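# Stand delivery bag upright and load the ice packs

## Task

Set the delivery bag upright on the table and place every ice pack completely inside it. Lower each pack in rather than releasing it wholly above the rim, since dropping it in from above can fail the task. All other items must stay in the basket.

## Robot and tools

Robot: two arms, left_arm and right_arm, each ending in a five-finger hand (the left hand mirrors the right). The scene frame has its origin at table-top height midway between the nominal bases, with +z up and +x out over the table. left_arm sits on the +y side. Arm and image sides do not necessarily match. Calibrated bases: left_arm at (-0.002, +0.248, +0.033) m with quat_wxyz (+1.000, 0, 0, -0.016), and right_arm at (-0.008, -0.230, +0.044) m with quat_wxyz (+1.000, 0, 0, +0.013).

Hand point: each arm is controlled through a point 0.05 m in front of the palm and 0.15 m out from the wrist flange. Its +z runs along the straight fingers and +y comes out of the palm. On the right hand +x points away from the thumb; on the left hand +x points toward it. Straight fingers extend 0.06 to 0.07 m beyond the point and sit 0.06 m behind it along -y. A wrist bracket on the little-finger side can strike objects. Reported end_effector_position (m) and end_effector_quat_wxyz are given in that arm's own base frame and can be a few cm off.

Row layout (28 numbers, all in [-1, 1], both arms always included):
- Left arm: dx, dy, dz, rx, ry, rz.
- Left hand: little, ring, middle, index, thumb_bend, thumb_turn, force_limit, speed.
- Right arm: the same six pose numbers.
- Right hand: the same eight hand numbers.

The pose numbers are an offset, not a pose. They are measured from that arm's Hand target at the start of the action or move, along the Hand target's own axes. A value of 1.0 means 0.6 m, or 180 degrees for rx, ry, rz, which together form one rotation vector. All six zero re-requests the current Hand target. Sending the same offset again moves the arm further.

Finger and thumb values: +1 means open or straight, -1 means closed. For thumb_turn, -1 places the thumb opposite the fingers, which is needed to grasp objects about 0.035 to 0.065 m thick. force_limit runs from about 0 N at -1 to 10 N at +1 (15 N for the two thumb motors). speed rises to full at +0.48. For a gentle grip, close at speed -0.94 or lower. To keep a hand unchanged, resend the last eight hand numbers actually executed for it. If none has been sent yet, use its hand_measured values plus hand_force_limit and hand_speed.

execute_actions(actions, cameras): actions is a list of actions. Each action is up to 15 rows, one per 1/30 s step. If an action has fewer rows, its final row is held. Every row in an action counts from the same start pose. Images are returned only when actions is empty or cameras names them: cam_high, cam_low, cam_left_wrist, cam_right_wrist, or ["all"]. An unknown camera name invalidates the call.

move(target, speed, blend, blocking, cameras): drives each hand point along a straight line toward target.
- target is one 28-number row, or a list of up to 15 rows. Every row is an offset from the same starting Hand targets, not from the previous row.
- speed is in m/s, from 0.002 to 4.3, default 0.25. Rotation is capped at twice that value in rad/s.
- blend is a corner-rounding distance in m. The default 0 stops at each waypoint.
- The whole move is capped at 10 s.
- Paths do not avoid obstacles or the other arm. Faster moves overshoot more and hit harder. Route around an arm's own base rather than close past it.
- The result adds a 'move:' line giving the outcome (done, off_target, moving, held, fault) and any limits (paced = the pose was clipped; held = steps were withheld).

wait(seconds 0 to 10) lets the scene run while the last command is held. stop brakes a running move. zoom_image(camera, region [x0, y0, x1, y1] in pixels, at most 504 square) enlarges part of the latest image. show_instructions shows the reference pages. finished_scene ends the scene for good.

Reading results:
- Hand target is the last commanded pose after clipping; the next offsets start from it.
- Hand points commonly rest 1 to 3 cm short, usually low, because of joint play and weight, and sometimes sag under load. If this happens, send the missing distance as an offset.
- Orientation commands are clipped to within 40 degrees of the measured orientation at every step.
- hand_measured, hand_stopped_by (moving, target, force, stalled, fault) and hand_load_n each list six values in the motor order above.
- A load near 0 while holding something means the grip has been lost.
- Joint torques include gravity and carry offsets. Values 3 and 4 wrap at ±28 N m.

Cautions:
- An arm pressed against something keeps pushing; command its target back past the hand point.
- Do not close one hand on the other, and avoid contact between the arms, which can fail the scene.
- Avoid hard hits on fixed or heavy objects, slamming, releasing moving items, and excessive finger loads.
- Anything left off the table fails the task.
- Holding loads or keeping an arm stretched heats the motors. MOTOR HOT appears at 85 °C, and the arm drops at 100 °C.
- Objects may occasionally get a small external nudge.
- The scene keeps running while you think.

Each tool is called after ">>>" as name(argument=value, ...), one argument or row to a line, values as JSON.

Reference images:

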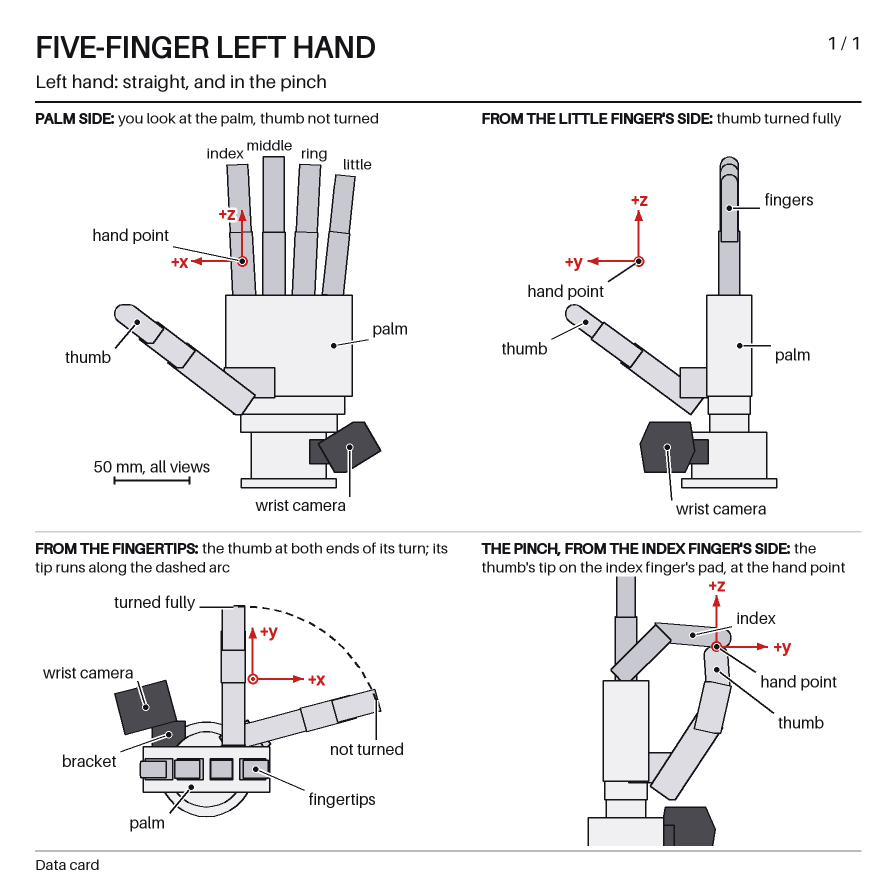

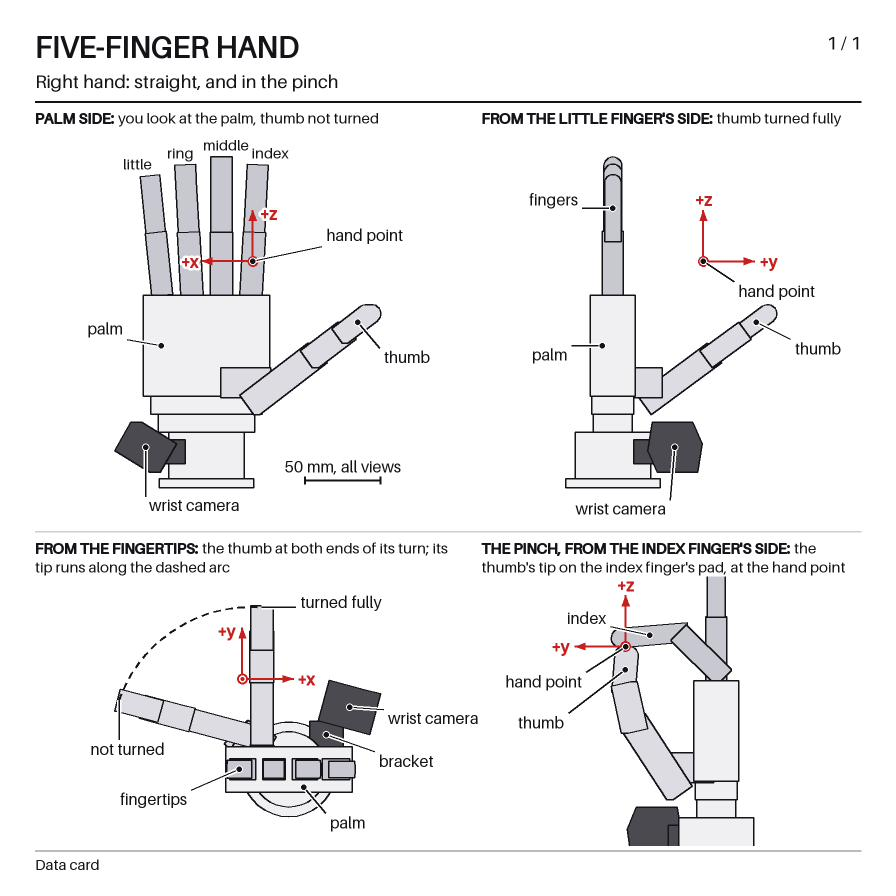

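## Session

>>> execute_actions(
  actions=[],
)

Scene clock: 0.00 s.
left_arm: end_effector_position=(+0.6982, -0.1150, +0.3369) hand_measured=(+1.000, +1.000, +1.000, +1.000, +1.000, +1.000) hand_load_n=(+0.0, +0.0, +0.0, +0.0, +0.0, +0.0) hand_stopped_by=(target, target, target, target, target, target) hand_force_limit=0.00 hand_speed=-0.80 end_effector_quat_wxyz=(-0.456, +0.779, -0.415, +0.108) | right_arm: end_effector_position=(+0.4375, +0.0933, +0.1896) hand_measured=(+1.000, +1.000, +1.000, +1.000, +1.000, +1.000) hand_load_n=(+0.0, +0.0, +0.0, +0.0, +0.0, +0.0) hand_stopped_by=(target, target, target, target, target, target) hand_force_limit=0.00 hand_speed=-0.80 end_effector_quat_wxyz=(-0.062, -0.147, +0.986, -0.055)
Joint positions: left_arm=[-0.316 1.981 2.283 -1.344 -0.865 -0.659] | right_arm=[0.117 1.544 1.422 -1.57 0.114 1.398]
Joint velocities: within noise
Joint torques (N m): no reading
Motor temperatures (°C): left_arm=[29 24 32 31 29 26] | right_arm=[28 30 30 30 26 27]
Heat: left arm: hottest elbow 32 °C; right arm: hottest shoulder 30 °C.
Hand target: left_arm +0.7025, -0.1149, +0.3493; -0.461, +0.779, -0.408, +0.120 | right_arm +0.4470, +0.0936, +0.2038; -0.041, -0.149, +0.986, -0.058

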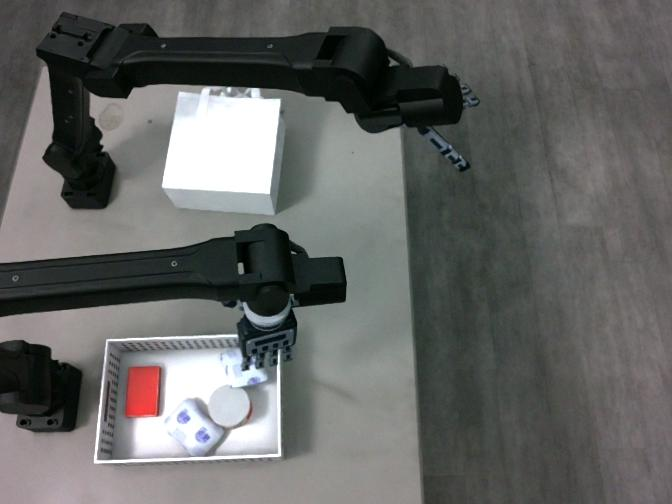

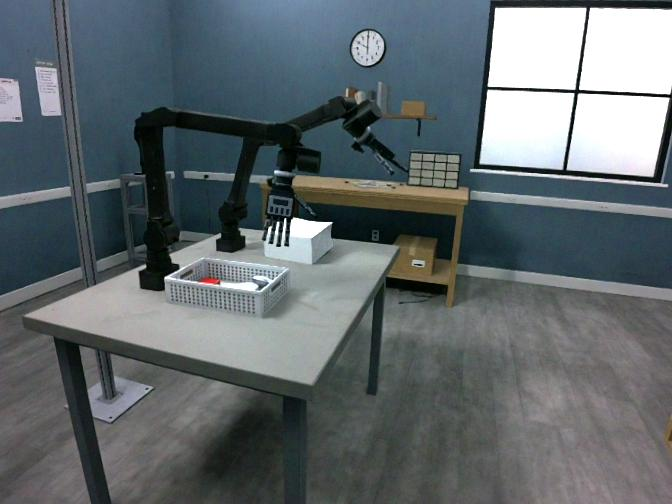

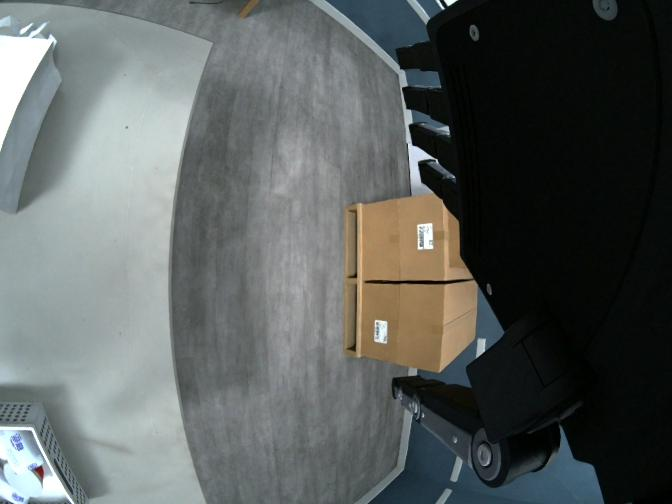

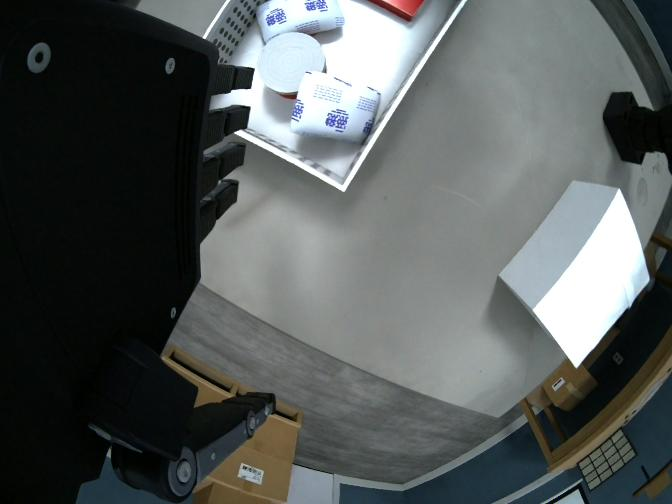

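>>> zoom_image(
  camera="cam_high",
  region=[60, 60, 340, 270],
)

>>> zoom_image(
  camera="cam_high",
  region=[60, 310, 340, 504],
)

>>> zoom_image(
  camera="cam_low",
  region=[130, 180, 410, 390],
)

>>> zoom_image(
  camera="cam_right_wrist",
  region=[420, 120, 672, 400],
)

>>> zoom_image(
  camera="cam_right_wrist",
  region=[180, 0, 500, 240],
)

Scaled by 1.800.

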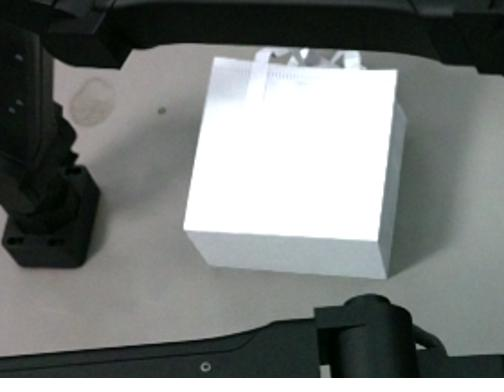

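Scaled by 1.800.

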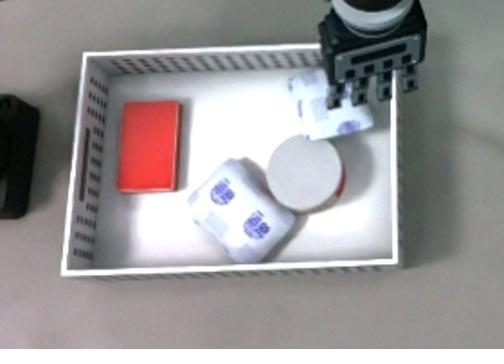

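Scaled by 1.800.

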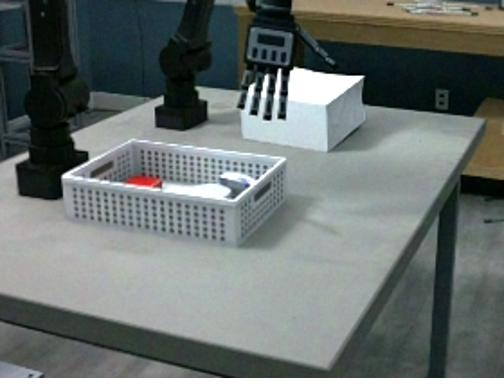

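Scaled by 1.800 from the camera's 672x504 image, which has a finer 960x720 frame.

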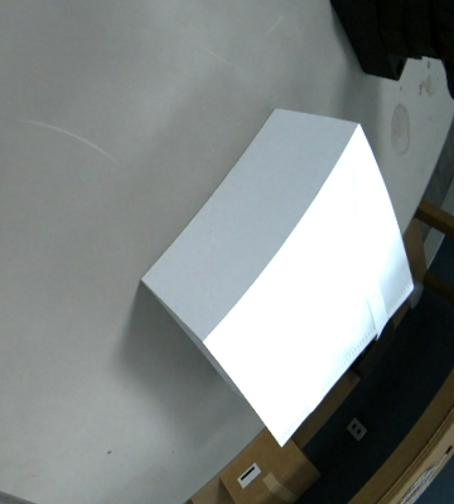

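Scaled by 1.575 from the camera's 672x504 image, which has a finer 960x720 frame.

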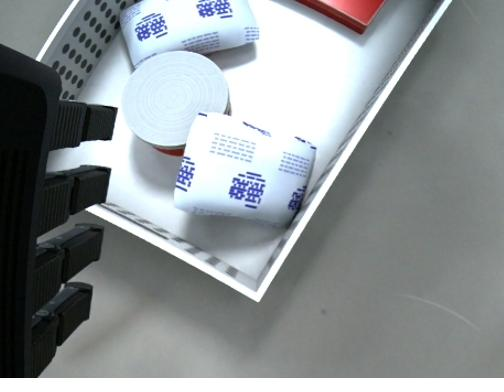

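>>> move(
  target=[-0.9925, 0.2185, 0.167, -0.317, -0.088, -0.290, 1,1,1,1,1,1,0,-0.8, 0,0,0,0,0,0,1,1,1,1,1,1,0,-0.8],
  cameras=["all"],
)

Scene clock: 216.30 s.
left_arm: end_effector_position=(+0.3019, +0.3536, +0.2869) hand_measured=(+1.000, +1.000, +1.000, +1.000, +1.000, +1.000) hand_load_n=(+0.0, +0.0, +0.0, +0.0, -0.5, +0.0) hand_stopped_by=(target, target, target, target, target, target) hand_force_limit=0.00 hand_speed=-0.80 end_effector_quat_wxyz=(-0.003, +1.000, +0.027, +0.000) | right_arm: end_effector_position=(+0.4375, +0.0933, +0.1896) hand_measured=(+1.000, +1.000, +1.000, +1.000, +1.000, +1.000) hand_load_n=(+0.0, +0.0, +0.0, +0.0, +0.0, +0.0) hand_stopped_by=(target, target, target, target, target, target) hand_force_limit=0.00 hand_speed=-0.80 end_effector_quat_wxyz=(-0.062, -0.147, +0.986, -0.055)
Joint positions: left_arm=[0.994 1.628 1.762 -1.698 -0.003 -0.631] | right_arm=[0.117 1.544 1.422 -1.57 0.114 1.398]
Joint torques (N m): left_arm=[-0.62 -11.11 12.45 -0.09 0.29 0.16] | right_arm=[0.03 -11.63 7.65 -0.21 0.11 0.07]
Motor temperatures (°C): left_arm=[29 31 42 30 29 26] | right_arm=[28 31 38 28 26 26]
Heat: left arm: hottest elbow 42 °C; right arm: hottest elbow 38 °C.
Hand target: left_arm +0.3101, +0.3600, +0.3011; +0.000, +1.000, +0.016, -0.001 | right_arm +0.4470, +0.0936, +0.2038; -0.041, -0.149, +0.986, -0.058
Off the commanded pose: left_arm 0.018 m, 1 deg | right_arm 0.017 m, 2 deg.
joint sent to its limit (left arm) — joint 4 (wrist pitch), lower limit. The joint targets are off in position, not in orientation.
move: off_target (left_arm, right_arm)

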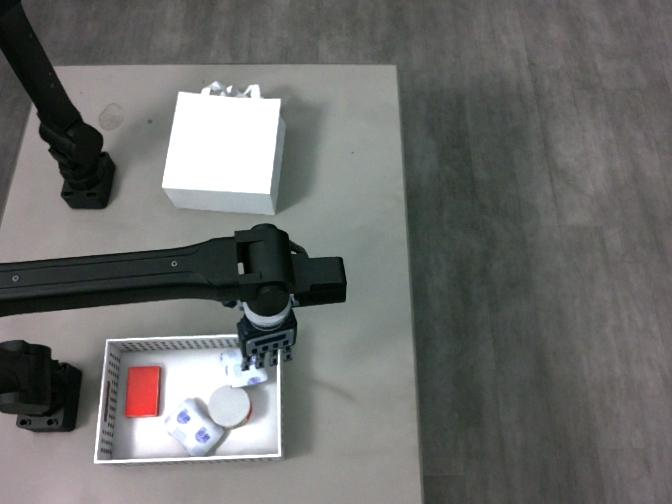

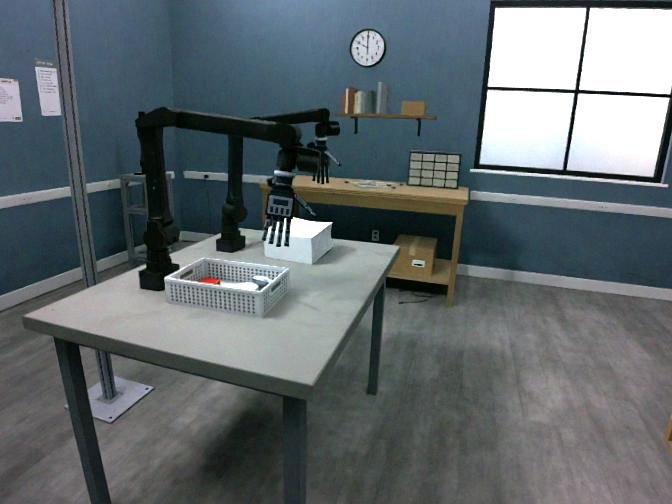

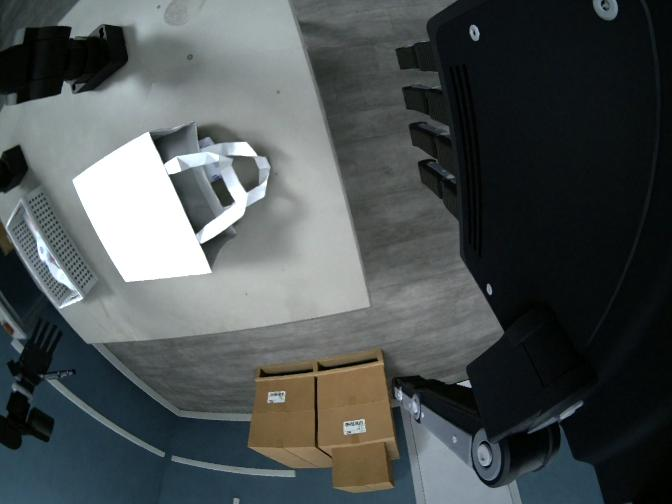

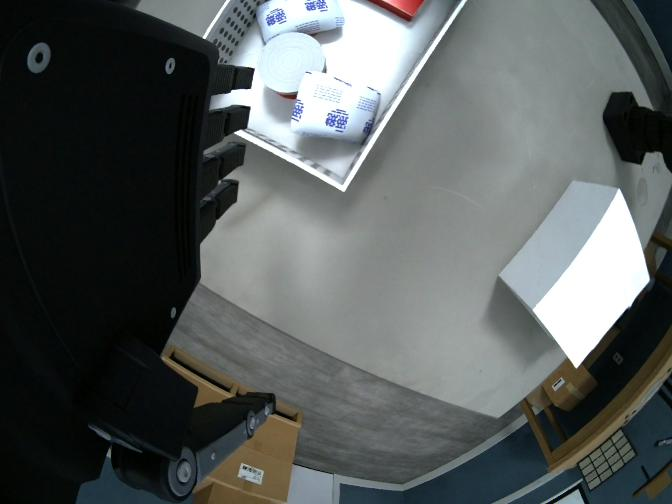

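>>> zoom_image(
  camera="cam_left_wrist",
  region=[60, 100, 310, 300],
)

>>> zoom_image(
  camera="cam_low",
  region=[240, 190, 360, 280],
)

>>> zoom_image(
  camera="cam_high",
  region=[140, 70, 320, 230],
)

Scaled by 2.016 from the camera's 672x504 image, which has a finer 960x720 frame.

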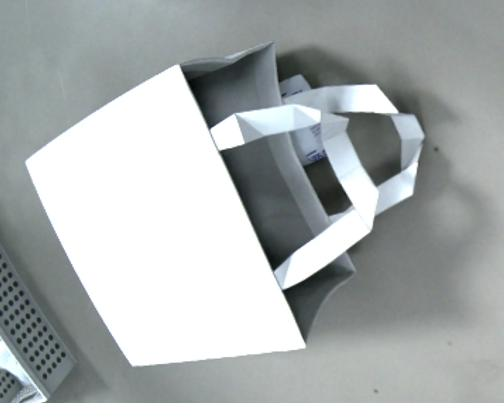

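Scaled by 4.200.

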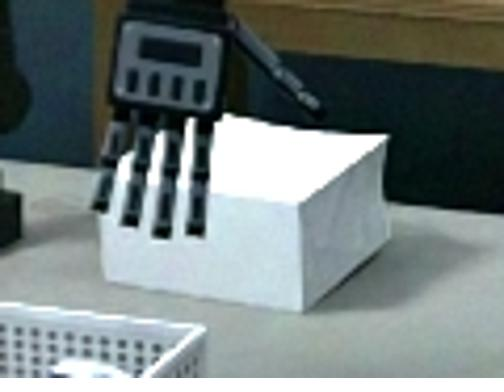

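Scaled by 2.800.

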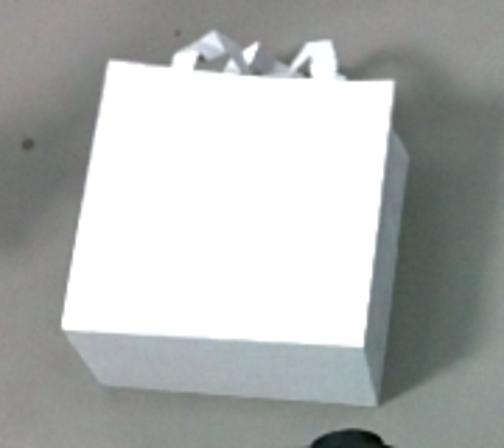

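>>> move(
  target=[0, -0.103, 0.19, 0,0,0, 1,1,1,1,1,-1,0,0.3, 0,0,0,0,0,0,1,1,1,1,1,1,0,-0.8],
  cameras=["cam_left_wrist","cam_high"],
)

>>> zoom_image(
  camera="cam_left_wrist",
  region=[60, 100, 340, 310],
)

Scene clock: 243.30 s.
left_arm: end_effector_position=(+0.3044, +0.4136, +0.1820) hand_measured=(+1.000, +1.000, +1.000, +1.000, +1.000, -1.000) hand_load_n=(+0.0, +0.0, +0.0, +0.0, +0.0, +0.0) hand_stopped_by=(target, target, target, target, target, target) hand_force_limit=0.00 hand_speed=0.30 end_effector_quat_wxyz=(+0.013, +1.000, +0.023, -0.010) | right_arm: end_effector_position=(+0.4375, +0.0933, +0.1896) hand_measured=(+1.000, +1.000, +1.000, +1.000, +1.000, +1.000) hand_load_n=(+0.5, +0.0, +0.0, +0.0, +0.0, +0.0) hand_stopped_by=(target, target, target, target, target, target) hand_force_limit=0.00 hand_speed=-0.80 end_effector_quat_wxyz=(-0.062, -0.147, +0.986, -0.055)
Joint positions: left_arm=[1.049 1.797 1.705 -1.511 -0.004 -0.567] | right_arm=[0.117 1.544 1.422 -1.57 0.114 1.398]
Joint torques (N m): left_arm=[2.14 -14.74 9.72 0.81 0.06 0.11] | right_arm=[-0.03 -11.58 7.66 -0.21 0.11 0.07]
Heat: left arm: hottest elbow 43 °C; right arm: hottest elbow 38 °C.
Hand target: left_arm +0.3080, +0.4218, +0.1870; +0.000, +1.000, +0.016, -0.001 | right_arm +0.4470, +0.0936, +0.2038; -0.041, -0.149, +0.986, -0.058
Off the commanded pose: left_arm 0.010 m, 2 deg | right_arm 0.017 m, 2 deg.
move: off_target (right_arm)
Images, in order (width x height): cam_high 672x504, cam_left_wrist 672x504.

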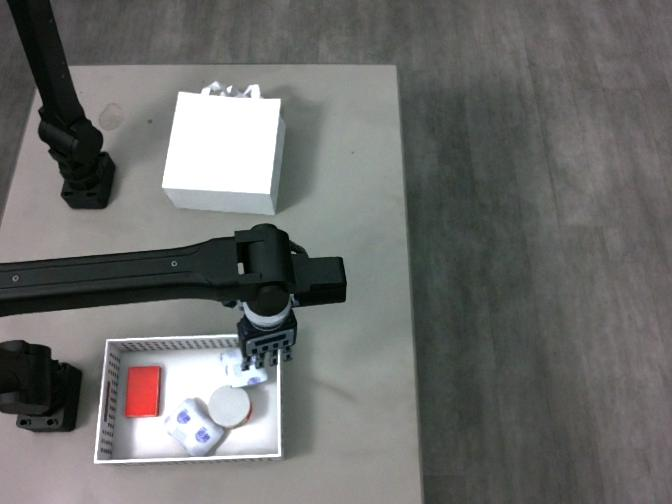

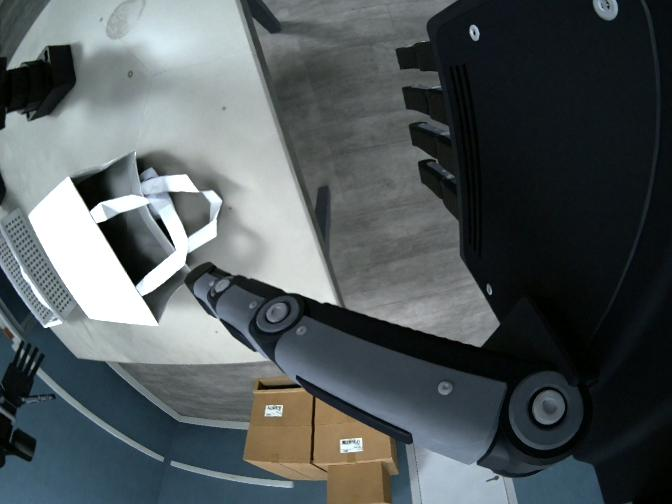

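Scaled by 1.800 from the camera's 672x504 image, which has a finer 960x720 frame.

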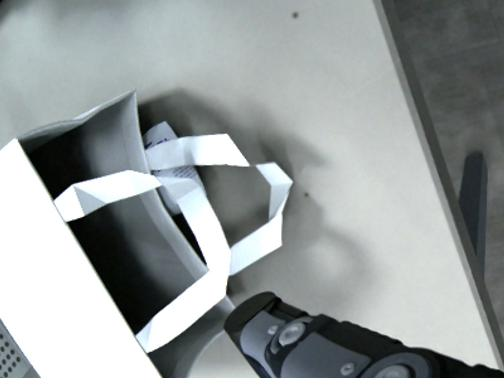

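>>> move(
  target=[0.026, 0.333, 0, 0,0,0, -1,1,1,1,1,-1,0,0.3, 0,0,0,0,0,0,1,1,1,1,1,1,0,-0.8],
  cameras=["all"],
  speed=0.15,
)

>>> zoom_image(
  camera="cam_high",
  region=[140, 30, 340, 230],
)

>>> zoom_image(
  camera="cam_left_wrist",
  region=[200, 60, 500, 360],
)

Scene clock: 370.27 s.
left_arm: end_effector_position=(+0.3249, +0.2203, +0.1819) hand_measured=(-1.000, +1.000, +1.000, +1.000, +1.000, -1.000) hand_load_n=(+0.0, +0.0, +0.0, +0.0, +0.0, +0.0) hand_stopped_by=(target, target, target, target, target, target) hand_force_limit=0.00 hand_speed=0.30 end_effector_quat_wxyz=(+0.010, +1.000, +0.009, -0.012) | right_arm: end_effector_position=(+0.4375, +0.0933, +0.1896) hand_measured=(+1.000, +1.000, +1.000, +1.000, +1.000, +1.000) hand_load_n=(+0.5, +0.0, +0.0, -0.5, +0.0, +0.0) hand_stopped_by=(target, target, target, target, target, target) hand_force_limit=0.00 hand_speed=-0.80 end_effector_quat_wxyz=(-0.062, -0.147, +0.986, -0.055)
Joint positions: left_arm=[0.762 1.433 1.261 -1.43 -0.003 -0.827] | right_arm=[0.117 1.544 1.422 -1.57 0.114 1.398]
Joint torques (N m): left_arm=[0.44 -9.88 8.4 0.72 0.08 -0.07] | right_arm=[0.09 -11.52 7.64 -0.24 0.11 0.07]
Heat: left arm: hottest elbow 41 °C; right arm: hottest elbow 39 °C.
Hand target: left_arm +0.3299, +0.2226, +0.1871; +0.000, +1.000, +0.016, -0.001 | right_arm +0.4470, +0.0936, +0.2038; -0.041, -0.149, +0.986, -0.058
Off the commanded pose: left_arm 0.007 m, 2 deg | right_arm 0.017 m, 2 deg.
move: off_target (right_arm)

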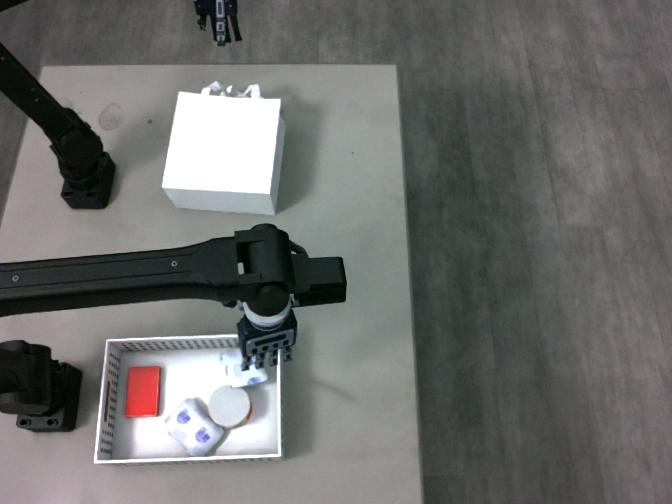

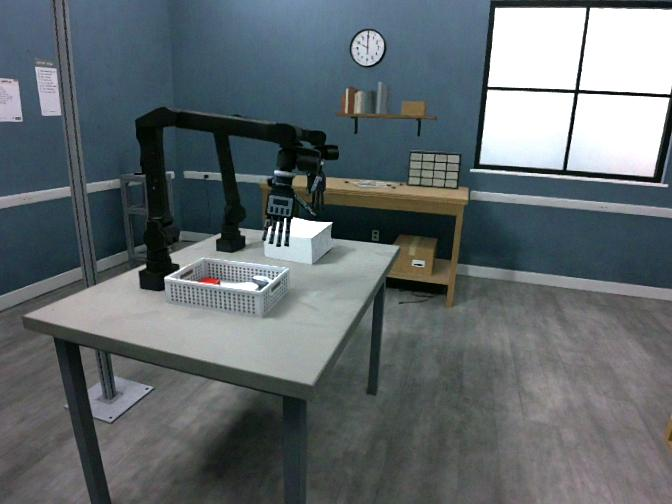

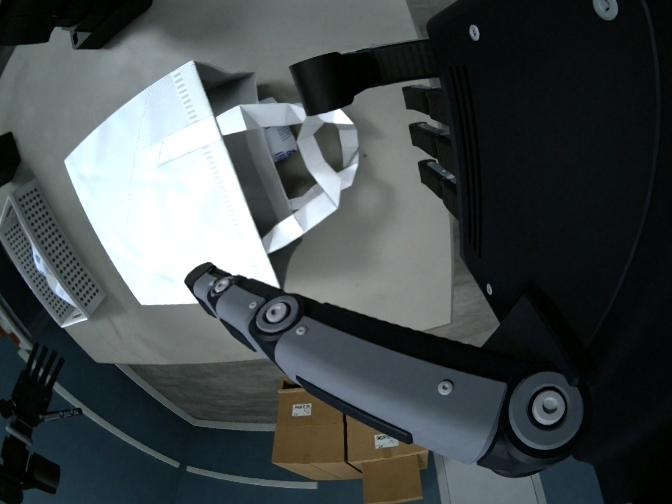

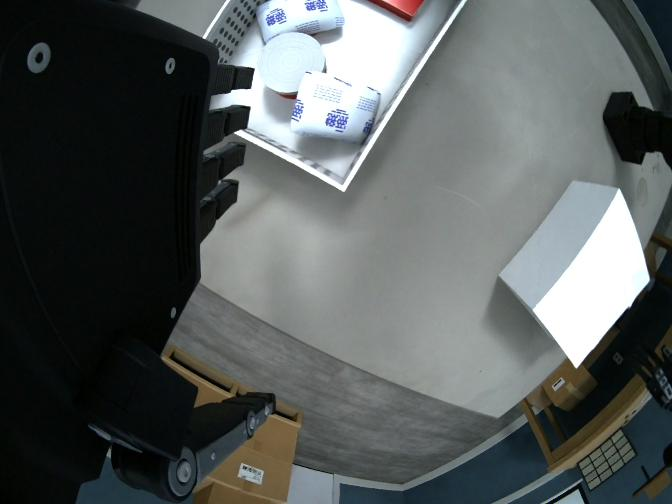

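Scaled by 2.520.

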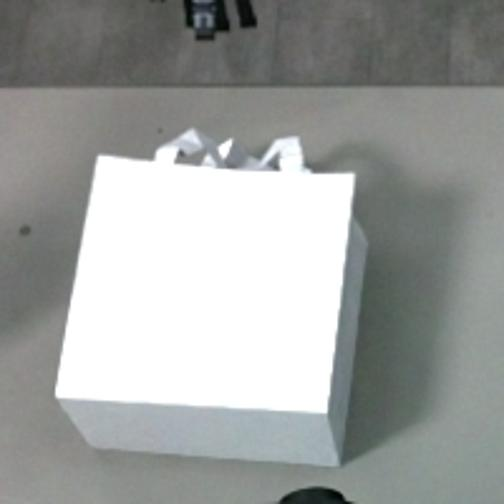

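Scaled by 1.680 from the camera's 672x504 image, which has a finer 960x720 frame.

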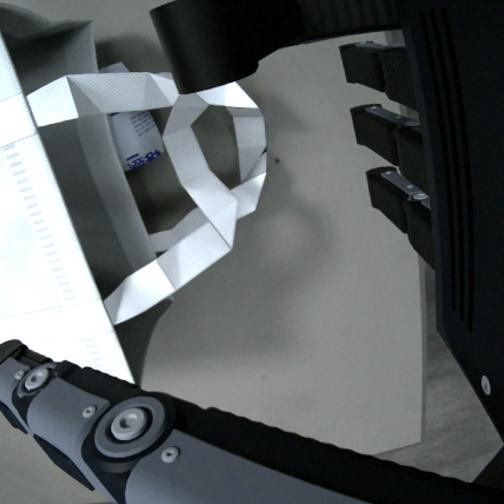

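>>> move(
  target=[-0.033, 0.067, 0.04, 0,0,0, -1,-1,1,1,1,-1,0,0.3, 0,0,0,0,0,0,1,1,1,1,1,1,0,-0.8],
  cameras=["cam_high","cam_left_wrist"],
  speed=0.15,
)

>>> zoom_image(
  camera="cam_high",
  region=[160, 20, 300, 120],
)

>>> zoom_image(
  camera="cam_left_wrist",
  region=[200, 20, 500, 320],
)

Scene clock: 464.90 s.
left_arm: end_effector_position=(+0.3056, +0.1809, +0.1576) hand_measured=(-1.000, -1.000, +1.000, +1.000, +1.000, -1.000) hand_load_n=(+0.0, +0.5, +0.0, +0.0, -0.5, +0.0) hand_stopped_by=(target, target, target, target, target, target) hand_force_limit=0.00 hand_speed=0.30 end_effector_quat_wxyz=(+0.010, +1.000, +0.012, -0.014) | right_arm: end_effector_position=(+0.4375, +0.0933, +0.1896) hand_measured=(+1.000, +1.000, +1.000, +1.000, +1.000, +1.000) hand_load_n=(+0.0, +0.0, +0.0, +0.0, +0.0, +0.0) hand_stopped_by=(target, target, target, target, target, target) hand_force_limit=0.00 hand_speed=-0.80 end_effector_quat_wxyz=(-0.062, -0.147, +0.986, -0.055)
Joint positions: left_arm=[0.721 1.341 1.105 -1.369 -0.003 -0.873] | right_arm=[0.117 1.544 1.422 -1.57 0.114 1.398]
Joint torques (N m): left_arm=[-0.62 -8.82 8.27 0.58 0.11 -0.15] | right_arm=[-0.09 -11.52 7.65 -0.23 0.11 0.07]
Heat: left arm: hottest elbow 40 °C; right arm: hottest elbow 39 °C.
Hand target: left_arm +0.3113, +0.1817, +0.1631; +0.000, +1.000, +0.016, -0.001 | right_arm +0.4470, +0.0936, +0.2038; -0.041, -0.149, +0.986, -0.058
Off the commanded pose: left_arm 0.008 m, 2 deg | right_arm 0.017 m, 2 deg.
move: off_target (right_arm)
Images, in order (width x height): cam_high 672x504, cam_left_wrist 672x504.

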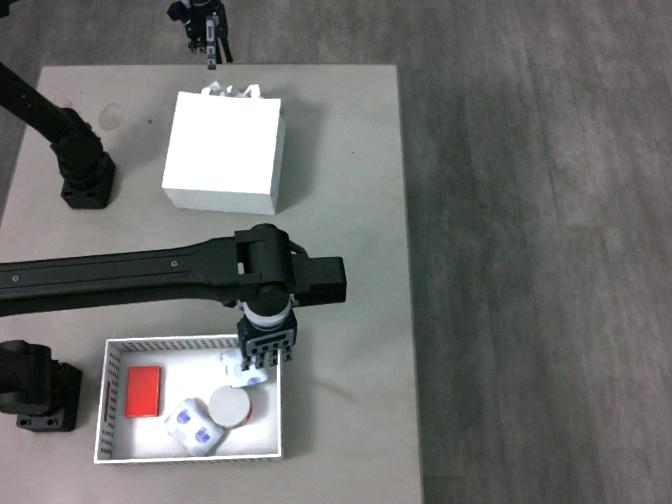

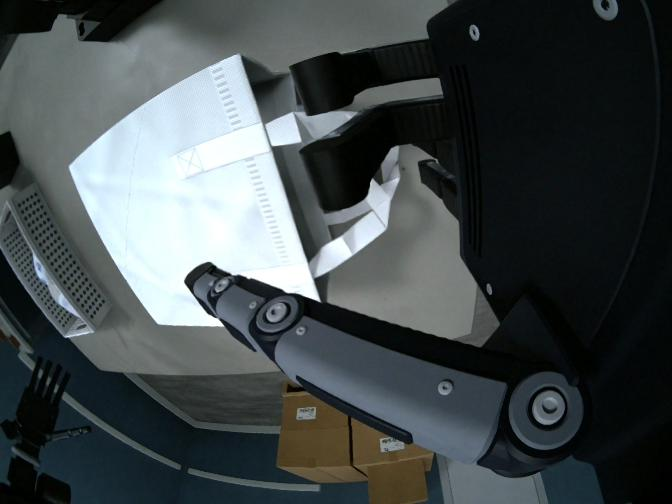

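Scaled by 3.600.

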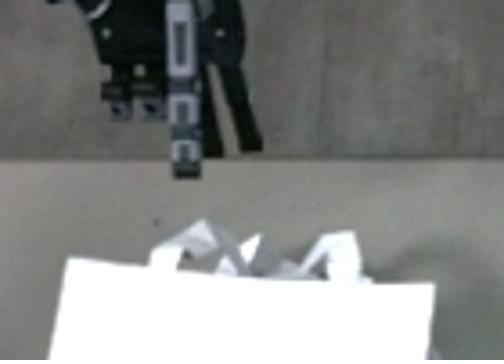

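Scaled by 1.680 from the camera's 672x504 image, which has a finer 960x720 frame.

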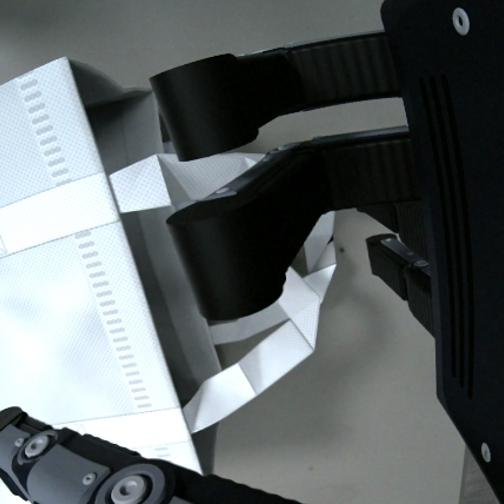

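>>> move(
  target=[0, 0.075, -0.01, 0,0,0, -1,-1,1,1,1,-1,0,0.3, 0,0,0,0,0,0,1,1,1,1,1,1,0,-0.8],
  cameras=["cam_high","cam_left_wrist","cam_low"],
  speed=0.15,
)

>>> zoom_image(
  camera="cam_high",
  region=[160, 20, 300, 120],
)

>>> zoom_image(
  camera="cam_left_wrist",
  region=[200, 20, 500, 320],
)

>>> zoom_image(
  camera="cam_low",
  region=[240, 150, 360, 270],
)

Scene clock: 478.53 s.
left_arm: end_effector_position=(+0.3116, +0.1391, +0.1640) hand_measured=(-1.000, -1.000, +1.000, +1.000, +1.000, -1.000) hand_load_n=(+0.0, +0.0, +0.0, +0.0, +0.0, +0.0) hand_stopped_by=(target, target, target, target, target, target) hand_force_limit=0.00 hand_speed=0.30 end_effector_quat_wxyz=(+0.001, +1.000, +0.010, -0.006) | right_arm: end_effector_position=(+0.4375, +0.0933, +0.1896) hand_measured=(+1.000, +1.000, +1.000, +1.000, +1.000, +1.000) hand_load_n=(+0.0, +0.0, +0.0, +0.0, +0.0, +0.0) hand_stopped_by=(target, target, target, target, target, target) hand_force_limit=0.00 hand_speed=-0.80 end_effector_quat_wxyz=(-0.062, -0.147, +0.986, -0.055)
Joint positions: left_arm=[0.617 1.265 1.054 -1.372 -0.004 -0.975] | right_arm=[0.117 1.544 1.422 -1.57 0.114 1.398]
Joint torques (N m): left_arm=[-0.15 -7.53 8.21 -0.01 0.06 -0.01] | right_arm=[0.09 -11.52 7.64 -0.21 0.11 0.07]
Heat: left arm: hottest elbow 40 °C; right arm: hottest elbow 39 °C.
Hand target: left_arm +0.3128, +0.1368, +0.1691; +0.000, +1.000, +0.016, -0.001 | right_arm +0.4470, +0.0936, +0.2038; -0.041, -0.149, +0.986, -0.058
Off the commanded pose: left_arm 0.006 m, 1 deg | right_arm 0.017 m, 2 deg.
move: off_target (right_arm)
Images, in order (width x height): cam_high 672x504, cam_low 672x504, cam_left_wrist 672x504.

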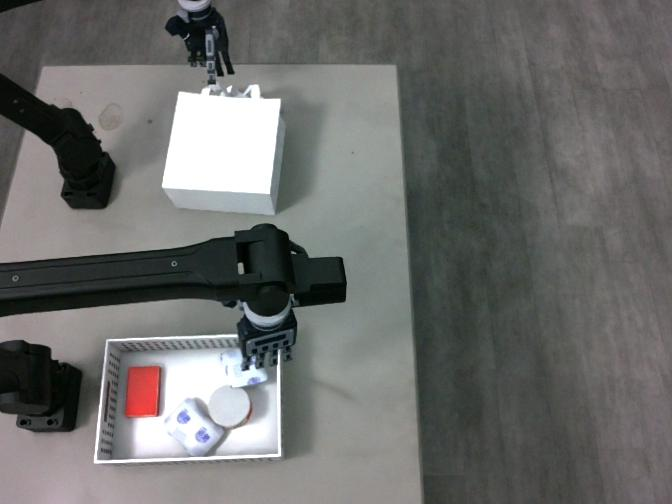

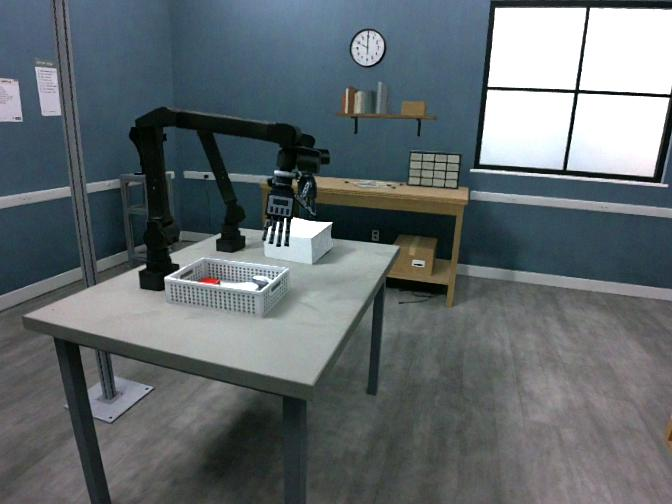

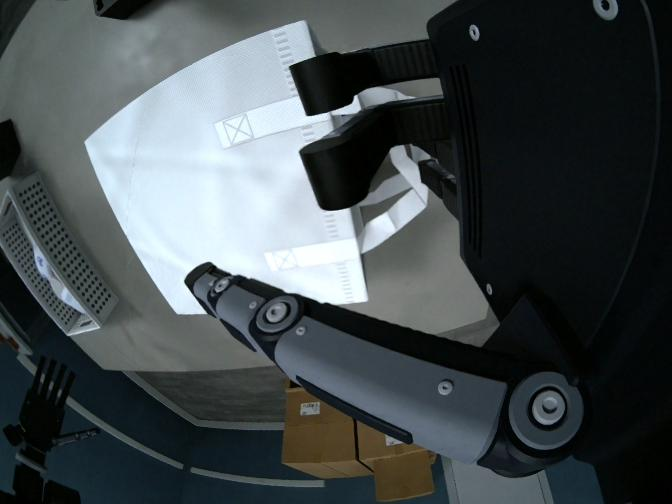

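Scaled by 3.600.

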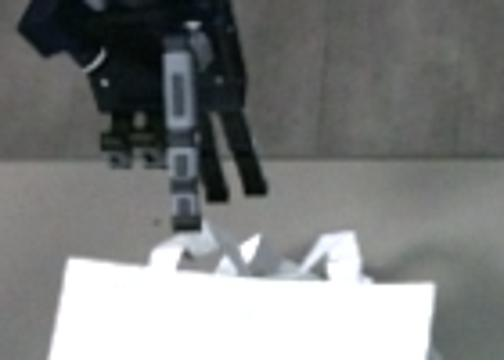

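Scaled by 1.680 from the camera's 672x504 image, which has a finer 960x720 frame.

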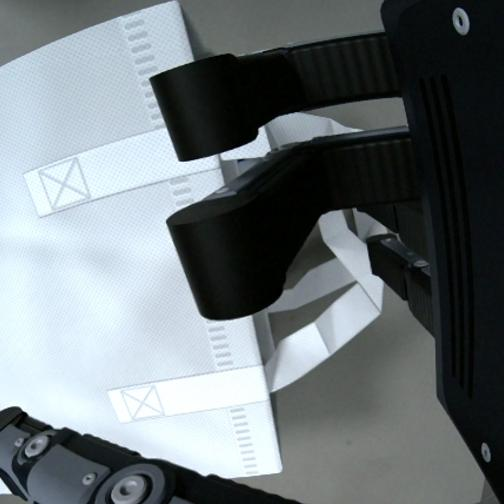

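Scaled by 4.200.

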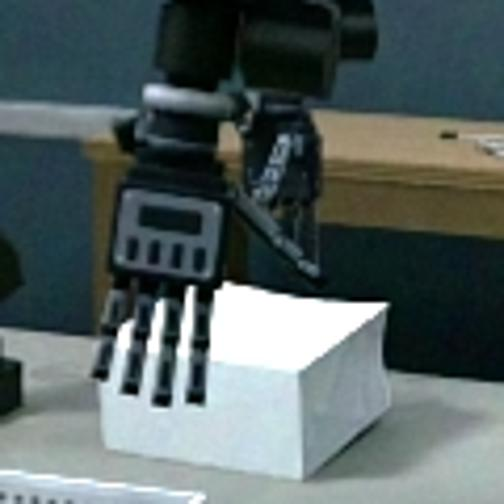

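>>> move(
  target=[0, 0.058, 0.0, 0,0,0, -1,-1,1,1,1,-1,0,0.3, 0,0,0,0,0,0,1,1,1,1,1,1,0,-0.8],
  cameras=["cam_high","cam_left_wrist","cam_low"],
  speed=0.12,
)

>>> zoom_image(
  camera="cam_high",
  region=[160, 20, 300, 120],
)

>>> zoom_image(
  camera="cam_left_wrist",
  region=[200, 20, 500, 320],
)

Scene clock: 508.97 s.
left_arm: end_effector_position=(+0.3131, +0.1048, +0.1640) hand_measured=(-1.000, -1.000, +1.000, +1.000, +1.000, -1.000) hand_load_n=(+0.0, +0.0, +0.0, +0.0, +0.0, +0.0) hand_stopped_by=(target, target, target, target, target, target) hand_force_limit=0.00 hand_speed=0.30 end_effector_quat_wxyz=(+0.001, +1.000, +0.011, -0.006) | right_arm: end_effector_position=(+0.4375, +0.0933, +0.1896) hand_measured=(+1.000, +1.000, +1.000, +1.000, +1.000, +1.000) hand_load_n=(+0.0, +0.0, +0.0, +0.0, +0.0, +0.0) hand_stopped_by=(target, target, target, target, target, target) hand_force_limit=0.00 hand_speed=-0.80 end_effector_quat_wxyz=(-0.062, -0.147, +0.986, -0.055)
Joint positions: left_arm=[0.528 1.217 1.014 -1.379 -0.004 -1.065] | right_arm=[0.117 1.544 1.422 -1.57 0.114 1.398]
Joint torques (N m): left_arm=[0.56 -7.12 8.34 -0.27 0.08 -0.06] | right_arm=[0.03 -11.52 7.65 -0.23 0.11 0.07]
Heat: left arm: hottest elbow 40 °C; right arm: hottest elbow 39 °C.
Hand target: left_arm +0.3139, +0.1020, +0.1691; +0.000, +1.000, +0.016, -0.001 | right_arm +0.4470, +0.0936, +0.2038; -0.041, -0.149, +0.986, -0.058
Off the commanded pose: left_arm 0.006 m, 1 deg | right_arm 0.017 m, 2 deg.
move: off_target (right_arm)
Images, in order (width x height): cam_high 672x504, cam_low 672x504, cam_left_wrist 672x504.

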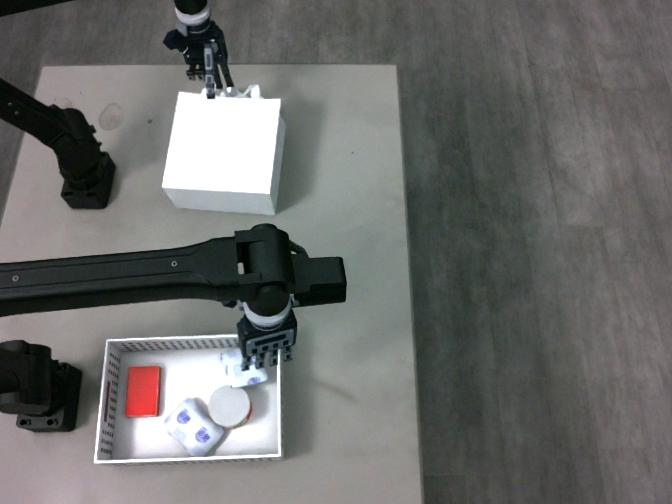

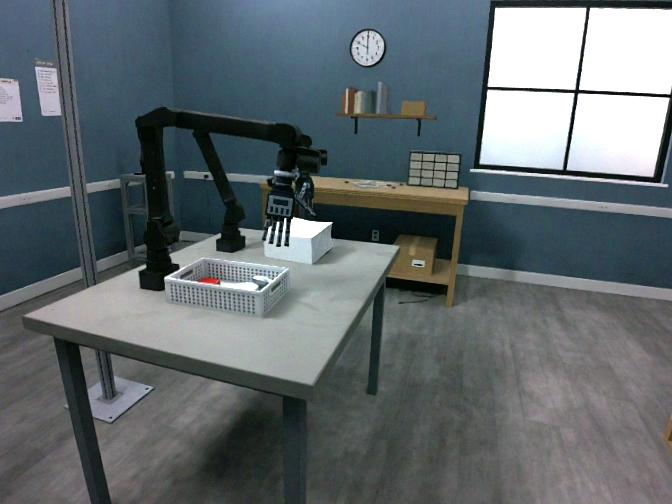

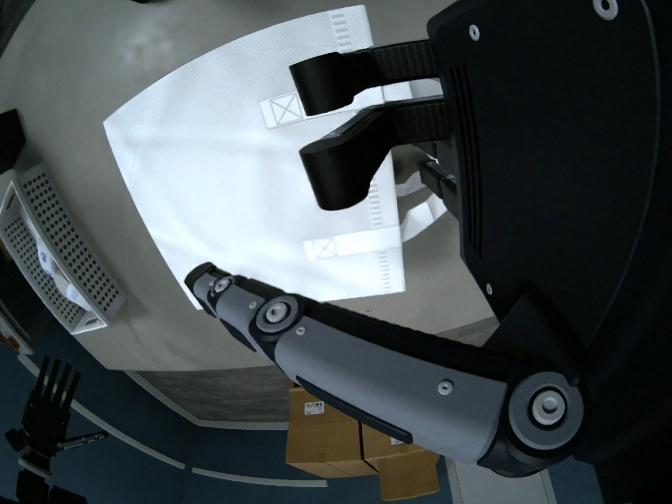

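Scaled by 3.600.

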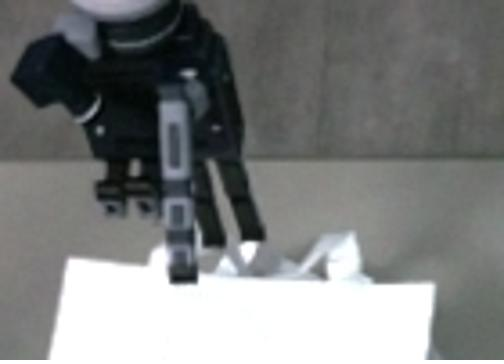

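Scaled by 1.680 from the camera's 672x504 image, which has a finer 960x720 frame.

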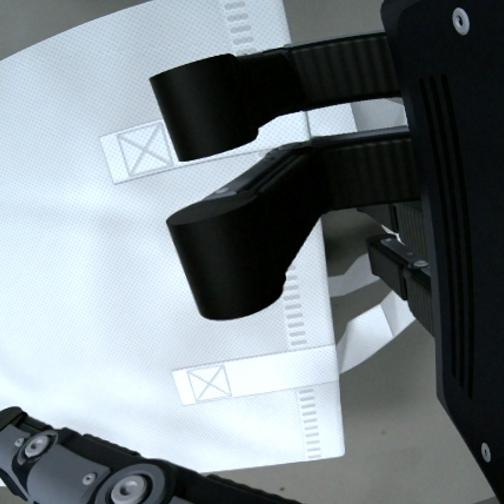

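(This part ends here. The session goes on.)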